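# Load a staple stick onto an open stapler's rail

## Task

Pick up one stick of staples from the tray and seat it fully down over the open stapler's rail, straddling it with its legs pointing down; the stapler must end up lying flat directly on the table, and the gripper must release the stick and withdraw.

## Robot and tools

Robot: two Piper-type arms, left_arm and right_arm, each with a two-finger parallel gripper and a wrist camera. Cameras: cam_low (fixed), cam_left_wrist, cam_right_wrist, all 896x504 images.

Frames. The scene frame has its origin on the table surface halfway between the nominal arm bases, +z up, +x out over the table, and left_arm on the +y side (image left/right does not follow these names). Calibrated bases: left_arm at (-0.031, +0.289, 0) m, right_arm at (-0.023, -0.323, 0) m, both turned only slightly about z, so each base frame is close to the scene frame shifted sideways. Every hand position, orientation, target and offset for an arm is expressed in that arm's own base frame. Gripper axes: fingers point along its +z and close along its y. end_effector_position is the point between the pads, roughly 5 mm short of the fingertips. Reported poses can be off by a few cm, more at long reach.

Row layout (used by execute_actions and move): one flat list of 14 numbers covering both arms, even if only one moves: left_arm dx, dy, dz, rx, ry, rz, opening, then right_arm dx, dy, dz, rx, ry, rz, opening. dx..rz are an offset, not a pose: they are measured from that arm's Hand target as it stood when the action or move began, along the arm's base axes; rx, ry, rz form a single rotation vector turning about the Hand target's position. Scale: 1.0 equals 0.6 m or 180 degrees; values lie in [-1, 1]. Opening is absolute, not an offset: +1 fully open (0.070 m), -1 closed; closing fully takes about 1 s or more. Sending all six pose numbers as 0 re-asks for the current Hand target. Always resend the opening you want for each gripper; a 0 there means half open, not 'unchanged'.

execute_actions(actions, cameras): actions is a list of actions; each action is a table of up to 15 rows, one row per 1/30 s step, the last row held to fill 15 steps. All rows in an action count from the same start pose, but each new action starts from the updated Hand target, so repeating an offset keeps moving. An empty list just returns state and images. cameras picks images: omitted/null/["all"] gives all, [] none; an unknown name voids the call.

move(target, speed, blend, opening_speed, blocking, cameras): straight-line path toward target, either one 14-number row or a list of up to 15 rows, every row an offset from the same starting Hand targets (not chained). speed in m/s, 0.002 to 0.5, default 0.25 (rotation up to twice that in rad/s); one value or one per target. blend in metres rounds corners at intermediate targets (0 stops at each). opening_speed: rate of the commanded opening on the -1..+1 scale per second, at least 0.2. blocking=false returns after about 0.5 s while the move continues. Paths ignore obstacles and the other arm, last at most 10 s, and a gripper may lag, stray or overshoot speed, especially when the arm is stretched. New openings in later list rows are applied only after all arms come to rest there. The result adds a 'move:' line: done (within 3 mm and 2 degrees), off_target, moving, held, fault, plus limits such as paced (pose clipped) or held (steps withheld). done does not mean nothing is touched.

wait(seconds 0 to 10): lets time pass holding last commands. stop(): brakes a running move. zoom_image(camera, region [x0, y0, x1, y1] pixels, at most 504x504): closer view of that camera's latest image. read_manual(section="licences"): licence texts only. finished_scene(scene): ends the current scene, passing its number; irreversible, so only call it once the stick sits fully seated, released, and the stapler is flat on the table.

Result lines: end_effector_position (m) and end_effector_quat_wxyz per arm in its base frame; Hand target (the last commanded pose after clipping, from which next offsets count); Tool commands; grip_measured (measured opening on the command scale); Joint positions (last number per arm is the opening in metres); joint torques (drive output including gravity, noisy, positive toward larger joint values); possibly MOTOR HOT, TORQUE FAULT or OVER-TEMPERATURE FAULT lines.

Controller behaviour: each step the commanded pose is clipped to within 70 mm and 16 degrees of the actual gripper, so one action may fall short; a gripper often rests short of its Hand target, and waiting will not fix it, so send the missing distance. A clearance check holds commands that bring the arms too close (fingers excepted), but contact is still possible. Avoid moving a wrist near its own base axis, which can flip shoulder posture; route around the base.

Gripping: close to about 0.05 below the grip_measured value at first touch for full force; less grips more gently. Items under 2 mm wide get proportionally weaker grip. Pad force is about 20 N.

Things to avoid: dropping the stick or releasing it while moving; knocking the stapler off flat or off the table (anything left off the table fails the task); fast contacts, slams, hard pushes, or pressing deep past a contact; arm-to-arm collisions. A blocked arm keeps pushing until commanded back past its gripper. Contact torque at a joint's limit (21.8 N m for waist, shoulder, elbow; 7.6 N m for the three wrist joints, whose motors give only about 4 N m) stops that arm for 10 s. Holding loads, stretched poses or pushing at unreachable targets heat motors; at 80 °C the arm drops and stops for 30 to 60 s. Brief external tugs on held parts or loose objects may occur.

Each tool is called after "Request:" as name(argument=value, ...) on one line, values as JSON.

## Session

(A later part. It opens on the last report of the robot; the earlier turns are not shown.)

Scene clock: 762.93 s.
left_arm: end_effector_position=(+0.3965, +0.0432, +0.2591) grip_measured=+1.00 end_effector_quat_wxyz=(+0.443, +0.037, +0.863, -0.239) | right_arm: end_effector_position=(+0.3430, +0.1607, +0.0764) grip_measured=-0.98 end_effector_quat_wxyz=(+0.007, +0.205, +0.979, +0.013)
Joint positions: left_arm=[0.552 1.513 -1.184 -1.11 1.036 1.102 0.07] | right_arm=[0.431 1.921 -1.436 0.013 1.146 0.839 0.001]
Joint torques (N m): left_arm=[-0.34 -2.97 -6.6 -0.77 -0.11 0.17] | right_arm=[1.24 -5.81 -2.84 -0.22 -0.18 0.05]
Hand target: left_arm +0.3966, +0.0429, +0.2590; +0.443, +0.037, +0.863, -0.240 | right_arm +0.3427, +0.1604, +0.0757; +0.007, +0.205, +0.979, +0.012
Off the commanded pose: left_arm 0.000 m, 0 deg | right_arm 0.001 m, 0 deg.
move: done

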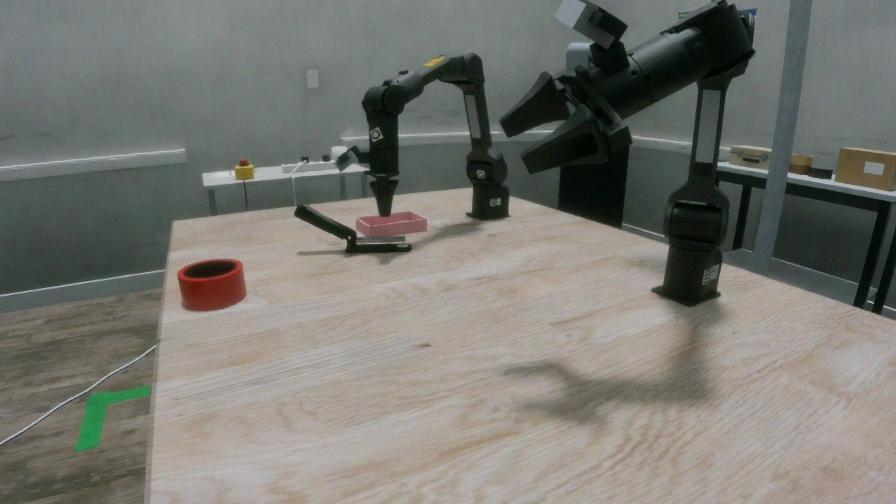

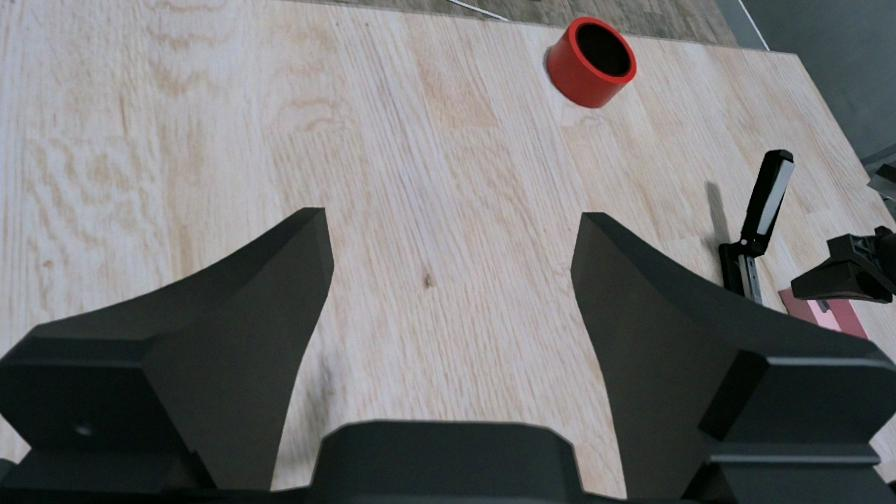

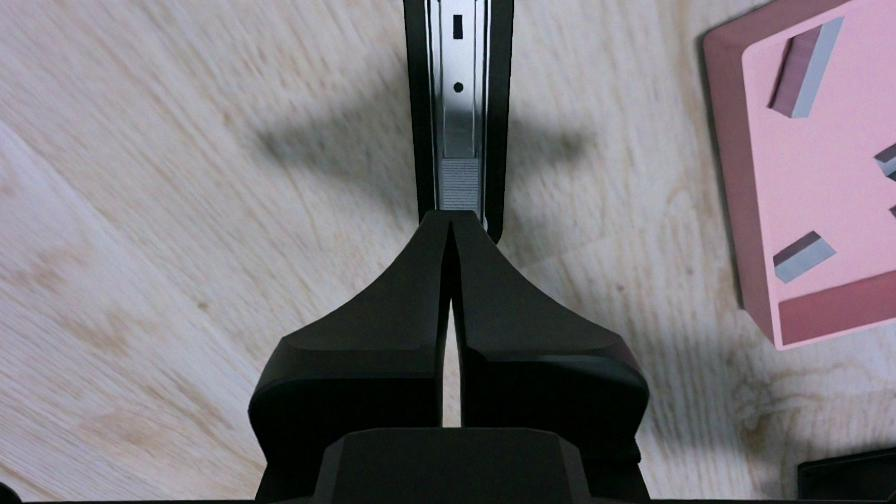

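Request:
move(target=[[0,0,0,0,0,0,1,-0.008,-0.0003,-0.0637,0,0,0,-1],[0,0,0,0,0,0,1,-0.008,-0.0003,-0.0703,0,0,0,-1]], speed=[0.08,0.015], cameras=["cam_right_wrist", "cam_low"])

Request:
zoom_image(camera="cam_low", region=[365, 220, 415, 255])

Request:
zoom_image(camera="cam_right_wrist", region=[370, 120, 530, 340])

Scene clock: 785.03 s.
left_arm: end_effector_position=(+0.3965, +0.0432, +0.2591) grip_measured=+1.00 end_effector_quat_wxyz=(+0.443, +0.037, +0.863, -0.239) | right_arm: end_effector_position=(+0.3381, +0.1602, +0.0337) grip_measured=-0.98 end_effector_quat_wxyz=(+0.007, +0.205, +0.979, +0.012)
Joint positions: left_arm=[0.552 1.513 -1.184 -1.11 1.036 1.102 0.07] | right_arm=[0.436 1.964 -1.321 0.013 0.989 0.842 0.001]
Joint torques (N m): left_arm=[-0.25 -2.93 -6.35 -0.73 -0.04 0.18] | right_arm=[1.49 -5.81 -2.59 0.06 -0.02 -0.01]
Hand target: left_arm +0.3966, +0.0429, +0.2590; +0.443, +0.037, +0.863, -0.240 | right_arm +0.3379, +0.1602, +0.0335; +0.007, +0.205, +0.979, +0.012
Off the commanded pose: left_arm 0.000 m, 0 deg | right_arm 0.000 m, 0 deg.
move: done
Images, in order (width x height): cam_low 896x504, cam_right_wrist 896x504.

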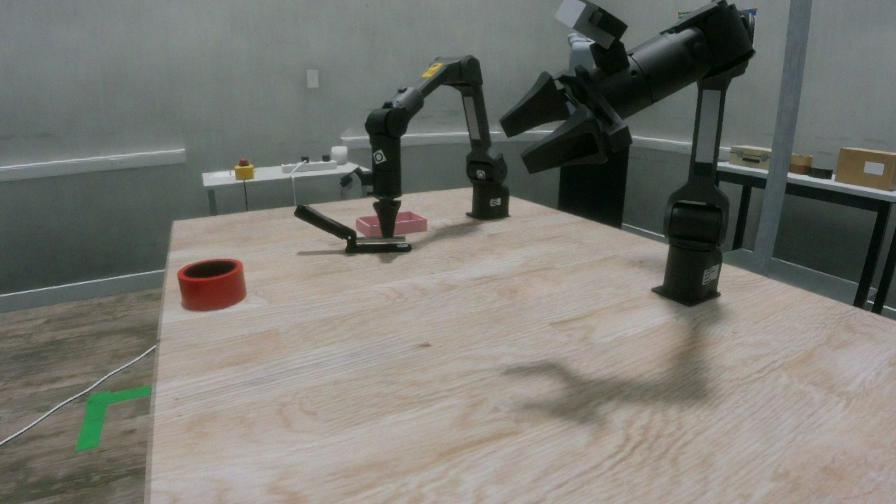

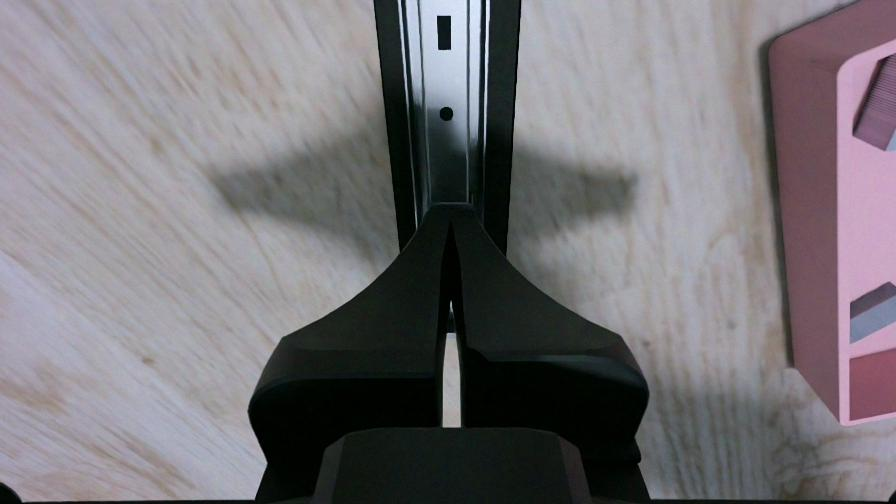

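Scaled by 10.080.

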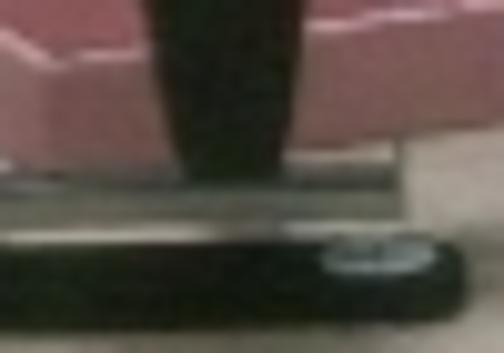

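Scaled by 2.291.

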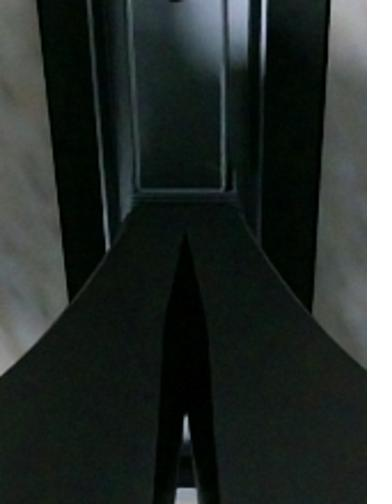

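Request:
move(target=[0,0,0,0,0,0,1,0,0,-0.0033,0,0,0,-1], speed=0.015, cameras=[])

Scene clock: 794.53 s.
left_arm: end_effector_position=(+0.3965, +0.0432, +0.2591) grip_measured=+1.00 end_effector_quat_wxyz=(+0.443, +0.037, +0.863, -0.239) | right_arm: end_effector_position=(+0.3381, +0.1602, +0.0323) grip_measured=-0.98 end_effector_quat_wxyz=(+0.007, +0.205, +0.979, +0.012)
Joint positions: left_arm=[0.552 1.513 -1.184 -1.11 1.036 1.102 0.07] | right_arm=[0.436 1.966 -1.318 0.013 0.984 0.842 0.001]
Joint torques (N m): left_arm=[-0.33 -3.26 -6.47 -0.74 -0.07 0.15] | right_arm=[0.28 -4.69 -2.07 0.06 -0.35 -0.06]
Hand target: left_arm +0.3966, +0.0429, +0.2590; +0.443, +0.037, +0.863, -0.240 | right_arm +0.3379, +0.1602, +0.0315; +0.007, +0.205, +0.979, +0.012
Off the commanded pose: left_arm 0.000 m, 0 deg | right_arm 0.001 m, 0 deg.
move: done
No camera images: "cameras" was empty.

Request:
move(target=[0,0,0,0,0,0,1,0,0,-0.0035,0,0,0,-1], speed=0.015, cameras=["cam_low"])

Request:
zoom_image(camera="cam_low", region=[365, 220, 415, 255])

Scene clock: 805.57 s.
left_arm: end_effector_position=(+0.3965, +0.0432, +0.2591) grip_measured=+1.00 end_effector_quat_wxyz=(+0.443, +0.037, +0.863, -0.239) | right_arm: end_effector_position=(+0.3385, +0.1614, +0.0314) grip_measured=-0.98 end_effector_quat_wxyz=(+0.009, +0.204, +0.979, +0.014)
Joint positions: left_arm=[0.552 1.513 -1.184 -1.11 1.036 1.102 0.07] | right_arm=[0.438 1.967 -1.315 0.014 0.975 0.842 0.001]
Joint torques (N m): left_arm=[-0.41 -3.08 -6.25 -0.71 -0.03 0.2] | right_arm=[-0.24 4.56 3.47 -0.45 -0.2 -0.05]
Hand target: left_arm +0.3966, +0.0429, +0.2590; +0.443, +0.037, +0.863, -0.240 | right_arm +0.3379, +0.1602, +0.0294; +0.007, +0.205, +0.979, +0.012
Off the commanded pose: left_arm 0.000 m, 0 deg | right_arm 0.002 m, 0 deg.
move: done
Images, in order (width x height): cam_low 896x504.

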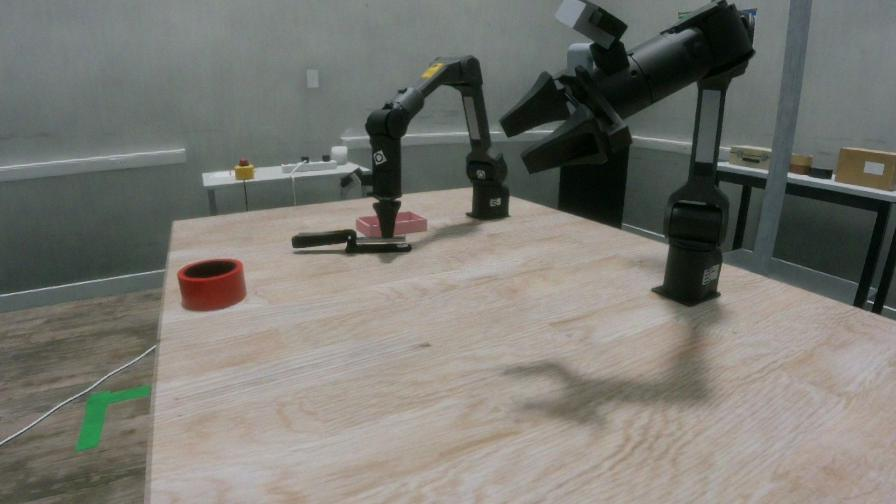

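Scaled by 10.080.

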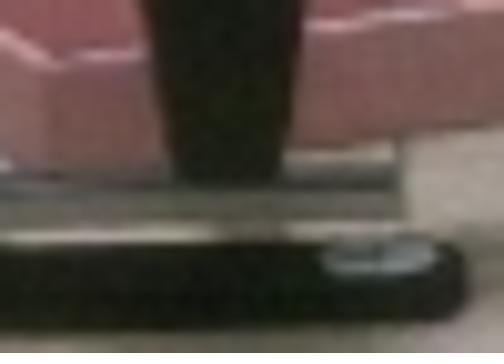

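Request:
move(target=[0,0,0,0,0,0,1,0,0,0.085,0,0,0,-1], speed=0.08, cameras=["cam_right_wrist", "cam_low", "cam_left_wrist"])

Request:
zoom_image(camera="cam_right_wrist", region=[370, 0, 550, 250])

Request:
zoom_image(camera="cam_low", region=[285, 195, 425, 265])

Request:
zoom_image(camera="cam_low", region=[365, 220, 415, 255])

Scene clock: 822.57 s.
left_arm: end_effector_position=(+0.3965, +0.0432, +0.2591) grip_measured=+1.00 end_effector_quat_wxyz=(+0.443, +0.037, +0.863, -0.239) | right_arm: end_effector_position=(+0.3380, +0.1603, +0.0804) grip_measured=-0.98 end_effector_quat_wxyz=(+0.007, +0.205, +0.979, +0.012)
Joint positions: left_arm=[0.552 1.513 -1.184 -1.11 1.036 1.102 0.07] | right_arm=[0.436 1.902 -1.424 0.012 1.155 0.844 0.001]
Joint torques (N m): left_arm=[-0.25 -3.14 -6.08 -0.76 0.02 0.14] | right_arm=[0.83 -6.47 -3.14 -0.24 -0.16 0.03]
Hand target: left_arm +0.3966, +0.0429, +0.2590; +0.443, +0.037, +0.863, -0.240 | right_arm +0.3379, +0.1602, +0.0804; +0.007, +0.205, +0.979, +0.012
Off the commanded pose: left_arm 0.000 m, 0 deg | right_arm 0.000 m, 0 deg.
move: done

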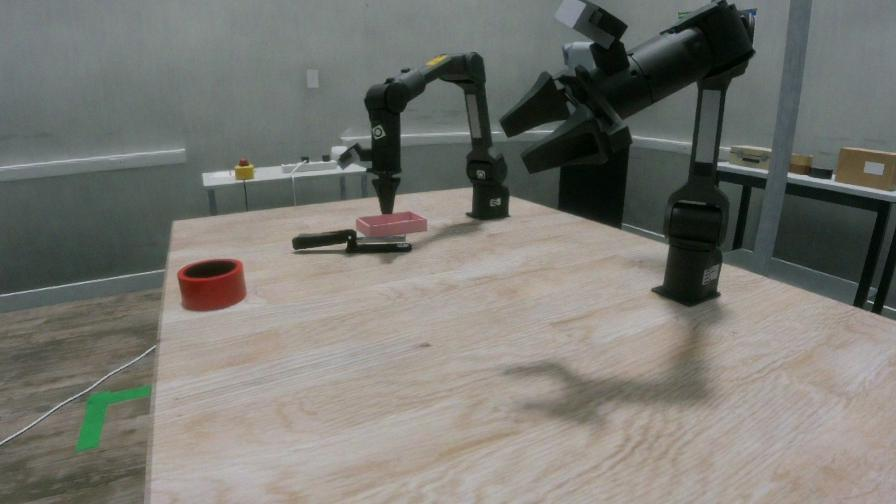

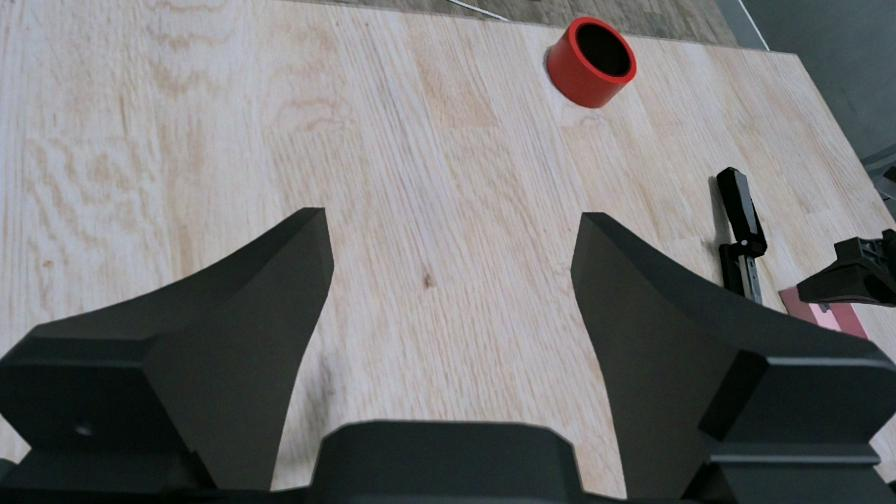

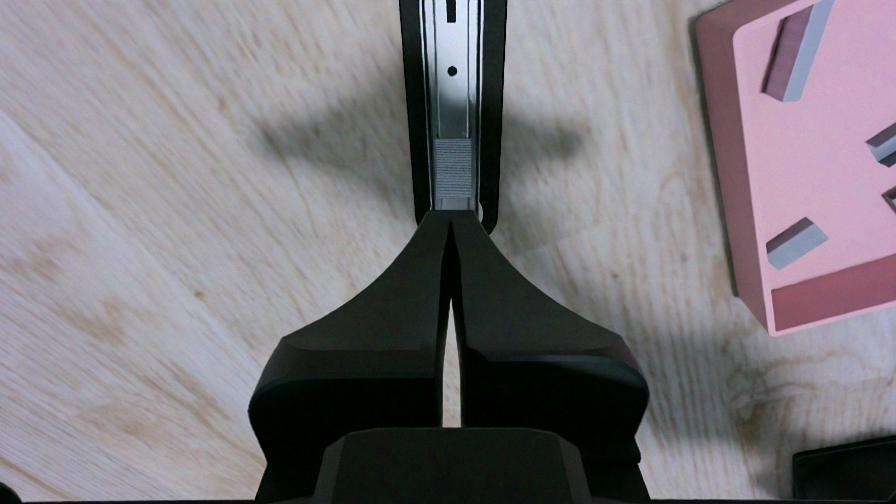

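Scaled by 2.016.

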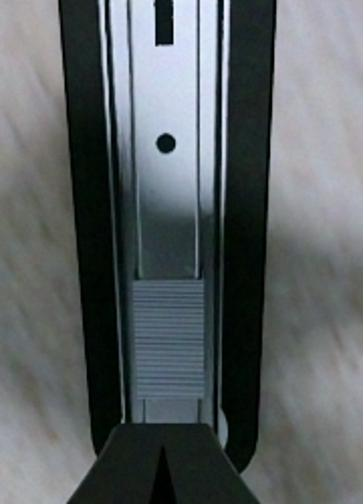

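Scaled by 3.600.

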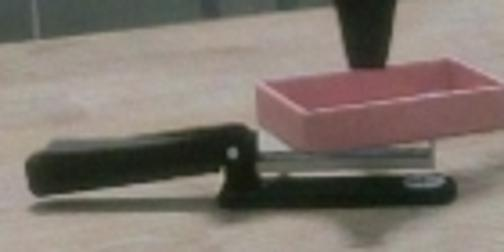

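Scaled by 10.080.

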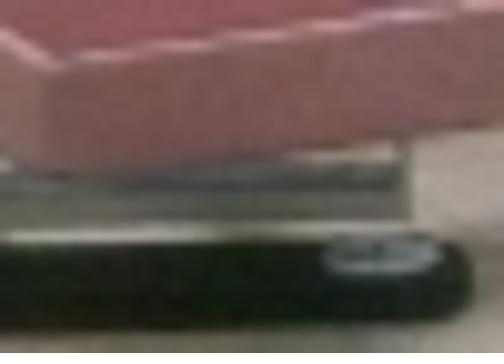

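Request:
move(target=[[0,0,0,0,0,0,1,0.0382,-0.0168,-0.0765,0,0,0,-1],[0,0,0,0,0,0,1,0.0382,-0.0168,-0.0815,0,0,0,-1]], speed=[0.08,0.015], cameras=["cam_right_wrist"])

Scene clock: 857.40 s.
left_arm: end_effector_position=(+0.3965, +0.0432, +0.2591) grip_measured=+1.00 end_effector_quat_wxyz=(+0.443, +0.037, +0.863, -0.239) | right_arm: end_effector_position=(+0.3612, +0.1499, +0.0320) grip_measured=-0.98 end_effector_quat_wxyz=(+0.008, +0.205, +0.979, +0.012)
Joint positions: left_arm=[0.552 1.513 -1.184 -1.11 1.036 1.102 0.07] | right_arm=[0.387 2.02 -1.407 0.013 1.019 0.793 0.001]
Joint torques (N m): left_arm=[-0.31 -2.98 -6.25 -0.74 0.04 0.17] | right_arm=[0.87 -6.01 -2.35 0.08 -0.06 0.02]
Hand target: left_arm +0.3966, +0.0429, +0.2590; +0.443, +0.037, +0.863, -0.240 | right_arm +0.3609, +0.1501, +0.0315; +0.007, +0.205, +0.979, +0.012
Off the commanded pose: left_arm 0.000 m, 0 deg | right_arm 0.001 m, 0 deg.
move: done
Images, in order (width x height): cam_right_wrist 896x504.

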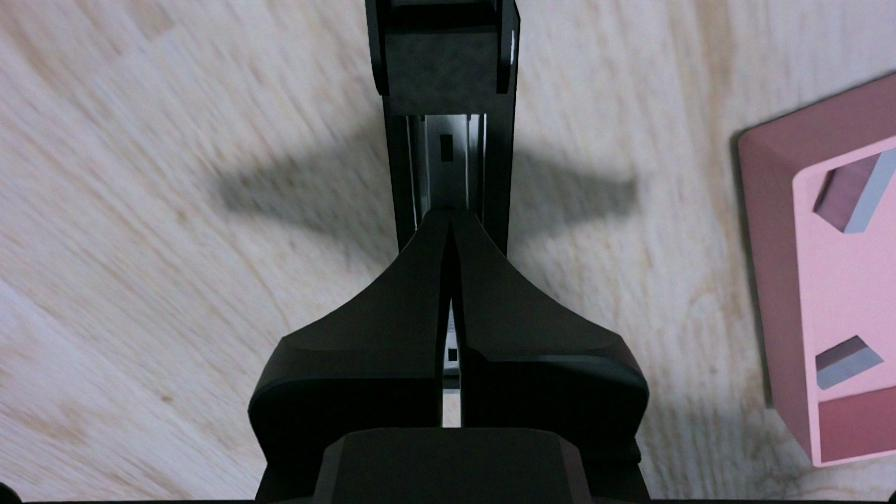

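Request:
move(target=[0,0,0,0,0,0,1,0,0,-0.0017,0,0,0,-1], speed=0.015, cameras=[])

Request:
move(target=[0,0,0,0,0,0,1,0,0,-0.0017,0,0,0,-1], speed=0.015, cameras=[])

Scene clock: 865.87 s.
left_arm: end_effector_position=(+0.3965, +0.0432, +0.2591) grip_measured=+1.00 end_effector_quat_wxyz=(+0.443, +0.037, +0.863, -0.239) | right_arm: end_effector_position=(+0.3610, +0.1498, +0.0315) grip_measured=-0.98 end_effector_quat_wxyz=(+0.007, +0.205, +0.979, +0.012)
Joint positions: left_arm=[0.552 1.513 -1.184 -1.11 1.036 1.102 0.07] | right_arm=[0.387 2.021 -1.406 0.013 1.018 0.793 0.001]
Joint torques (N m): left_arm=[-0.2 -3.16 -6.35 -0.77 0.02 0.17] | right_arm=[1.96 -2.69 -1.01 -0.05 -1.04 0.03]
Hand target: left_arm +0.3966, +0.0429, +0.2590; +0.443, +0.037, +0.863, -0.240 | right_arm +0.3609, +0.1501, +0.0305; +0.007, +0.205, +0.979, +0.012
Off the commanded pose: left_arm 0.000 m, 0 deg | right_arm 0.001 m, 0 deg.
move: done
No camera images: "cameras" was empty.

Scene clock: 866.57 s.
left_arm: end_effector_position=(+0.3965, +0.0432, +0.2591) grip_measured=+1.00 end_effector_quat_wxyz=(+0.443, +0.037, +0.863, -0.239) | right_arm: end_effector_position=(+0.3613, +0.1499, +0.0311) grip_measured=-0.97 end_effector_quat_wxyz=(+0.008, +0.205, +0.979, +0.012)
Joint positions: left_arm=[0.552 1.513 -1.184 -1.11 1.036 1.102 0.07] | right_arm=[0.387 2.021 -1.404 0.013 1.014 0.793 0.001]
Joint torques (N m): left_arm=[-0.05 -3.16 -6.24 -0.77 0.04 0.12] | right_arm=[1.71 1.31 0.02 0.02 -2.41 -0.02]
Hand target: left_arm +0.3966, +0.0429, +0.2590; +0.443, +0.037, +0.863, -0.240 | right_arm +0.3609, +0.1501, +0.0295; +0.007, +0.205, +0.979, +0.012
Off the commanded pose: left_arm 0.000 m, 0 deg | right_arm 0.002 m, 0 deg.
move: done
No camera images: "cameras" was empty.

Request:
move(target=[[0,0,0,0,0,0,1,0,0,0.1,0,0,0,-1],[0,0,0,0,0,0,1,-0.08,-0.08,0.17,0,0,0,-1]], speed=[0.08,0.15], blend=[0.02,0])

Request:
zoom_image(camera="cam_right_wrist", region=[370, 0, 570, 230])

Request:
zoom_image(camera="cam_low", region=[285, 195, 425, 265])

Request:
zoom_image(camera="cam_left_wrist", region=[690, 150, 800, 320])

Scene clock: 881.87 s.
left_arm: end_effector_position=(+0.3965, +0.0432, +0.2591) grip_measured=+1.00 end_effector_quat_wxyz=(+0.443, +0.037, +0.863, -0.239) | right_arm: end_effector_position=(+0.3127, +0.1017, +0.1311) grip_measured=-0.98 end_effector_quat_wxyz=(+0.028, +0.205, +0.978, +0.024)
Joint positions: left_arm=[0.552 1.513 -1.184 -1.11 1.036 1.102 0.07] | right_arm=[0.305 1.667 -1.301 0.014 1.219 0.715 0.001]
Joint torques (N m): left_arm=[-0.1 -3.14 -5.91 -0.78 0.03 0.14] | right_arm=[0.97 -4.11 -3.65 0.06 -0.05 0.04]
Hand target: left_arm +0.3966, +0.0429, +0.2590; +0.443, +0.037, +0.863, -0.240 | right_arm +0.3129, +0.1021, +0.1315; +0.007, +0.205, +0.979, +0.012
Off the commanded pose: left_arm 0.000 m, 0 deg | right_arm 0.001 m, 3 deg.
joint sent to its limit (right arm) — joint 5 (wrist pitch), upper limit. The joint targets are off in orientation, not in position.
move: off_target (right_arm)

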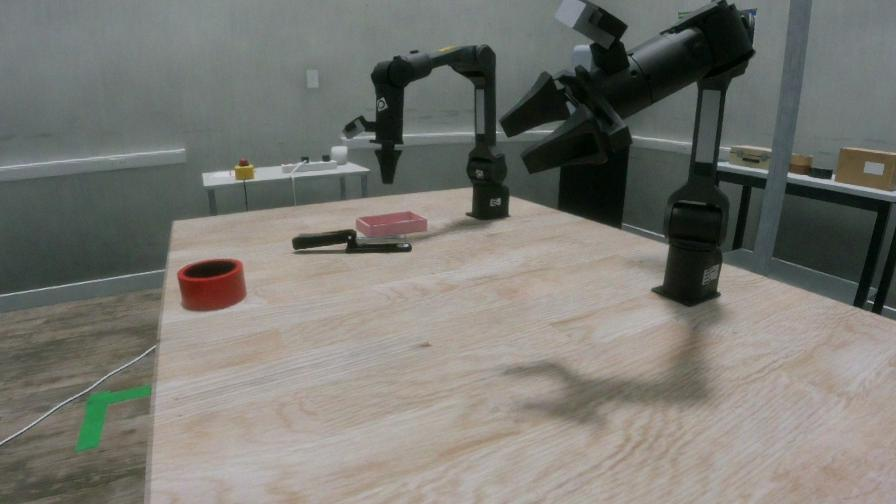

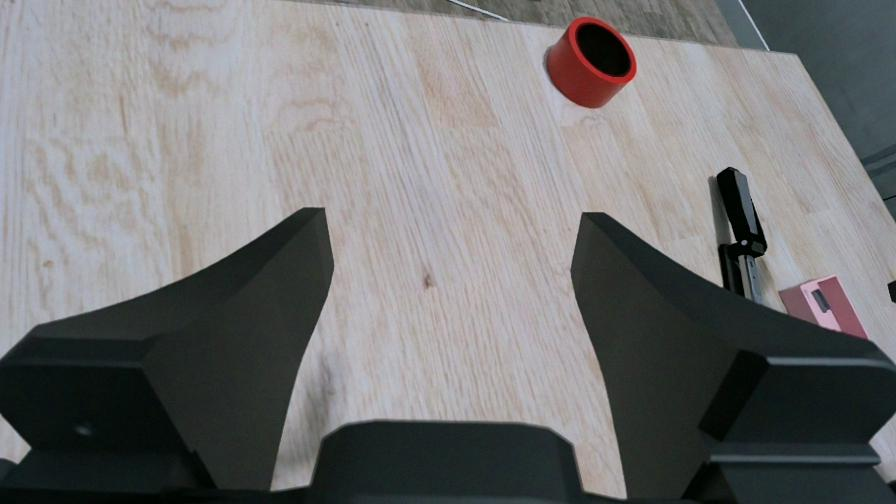

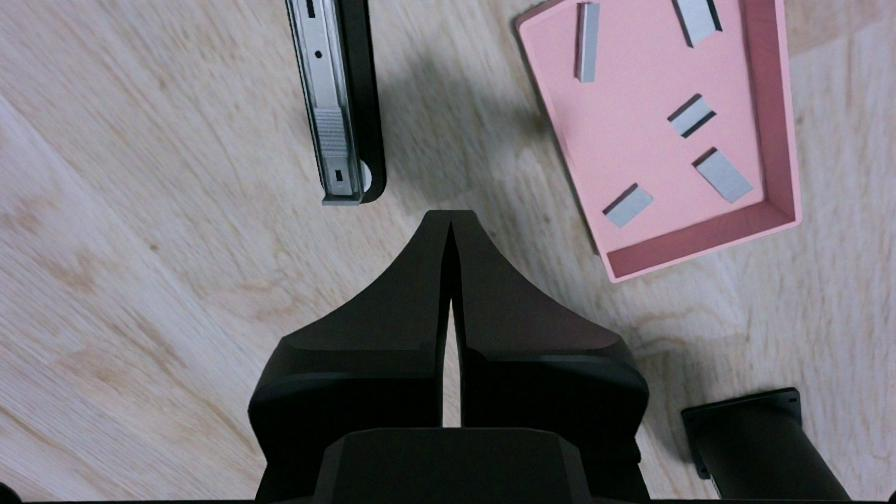

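Scaled by 2.191.

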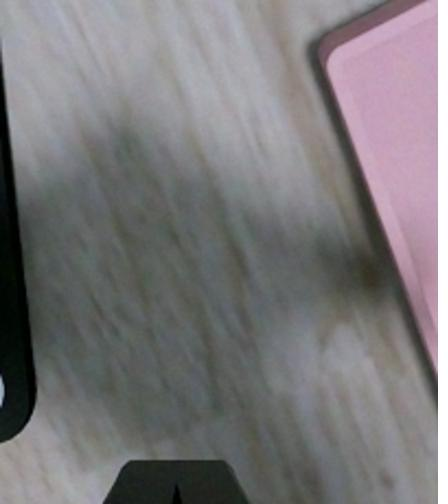

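Scaled by 3.600.

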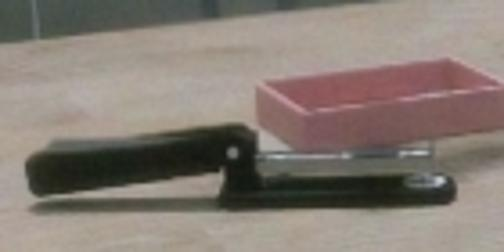

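Scaled by 2.965.

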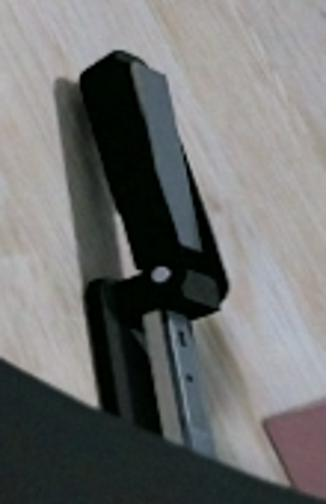

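Request:
zoom_image(camera="cam_right_wrist", region=[280, 90, 400, 215])

Scaled by 4.032.

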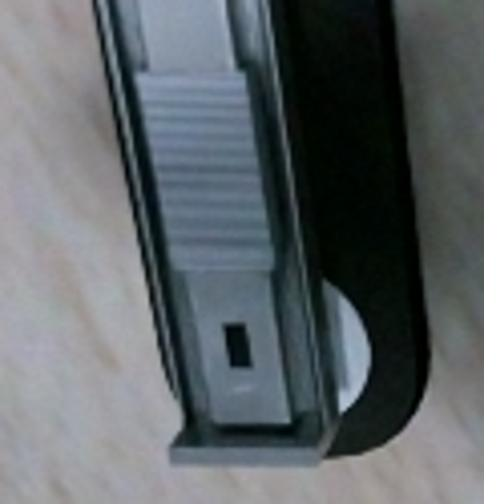

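Request:
finished_scene(scene=1)

The scene is finished: the task was done.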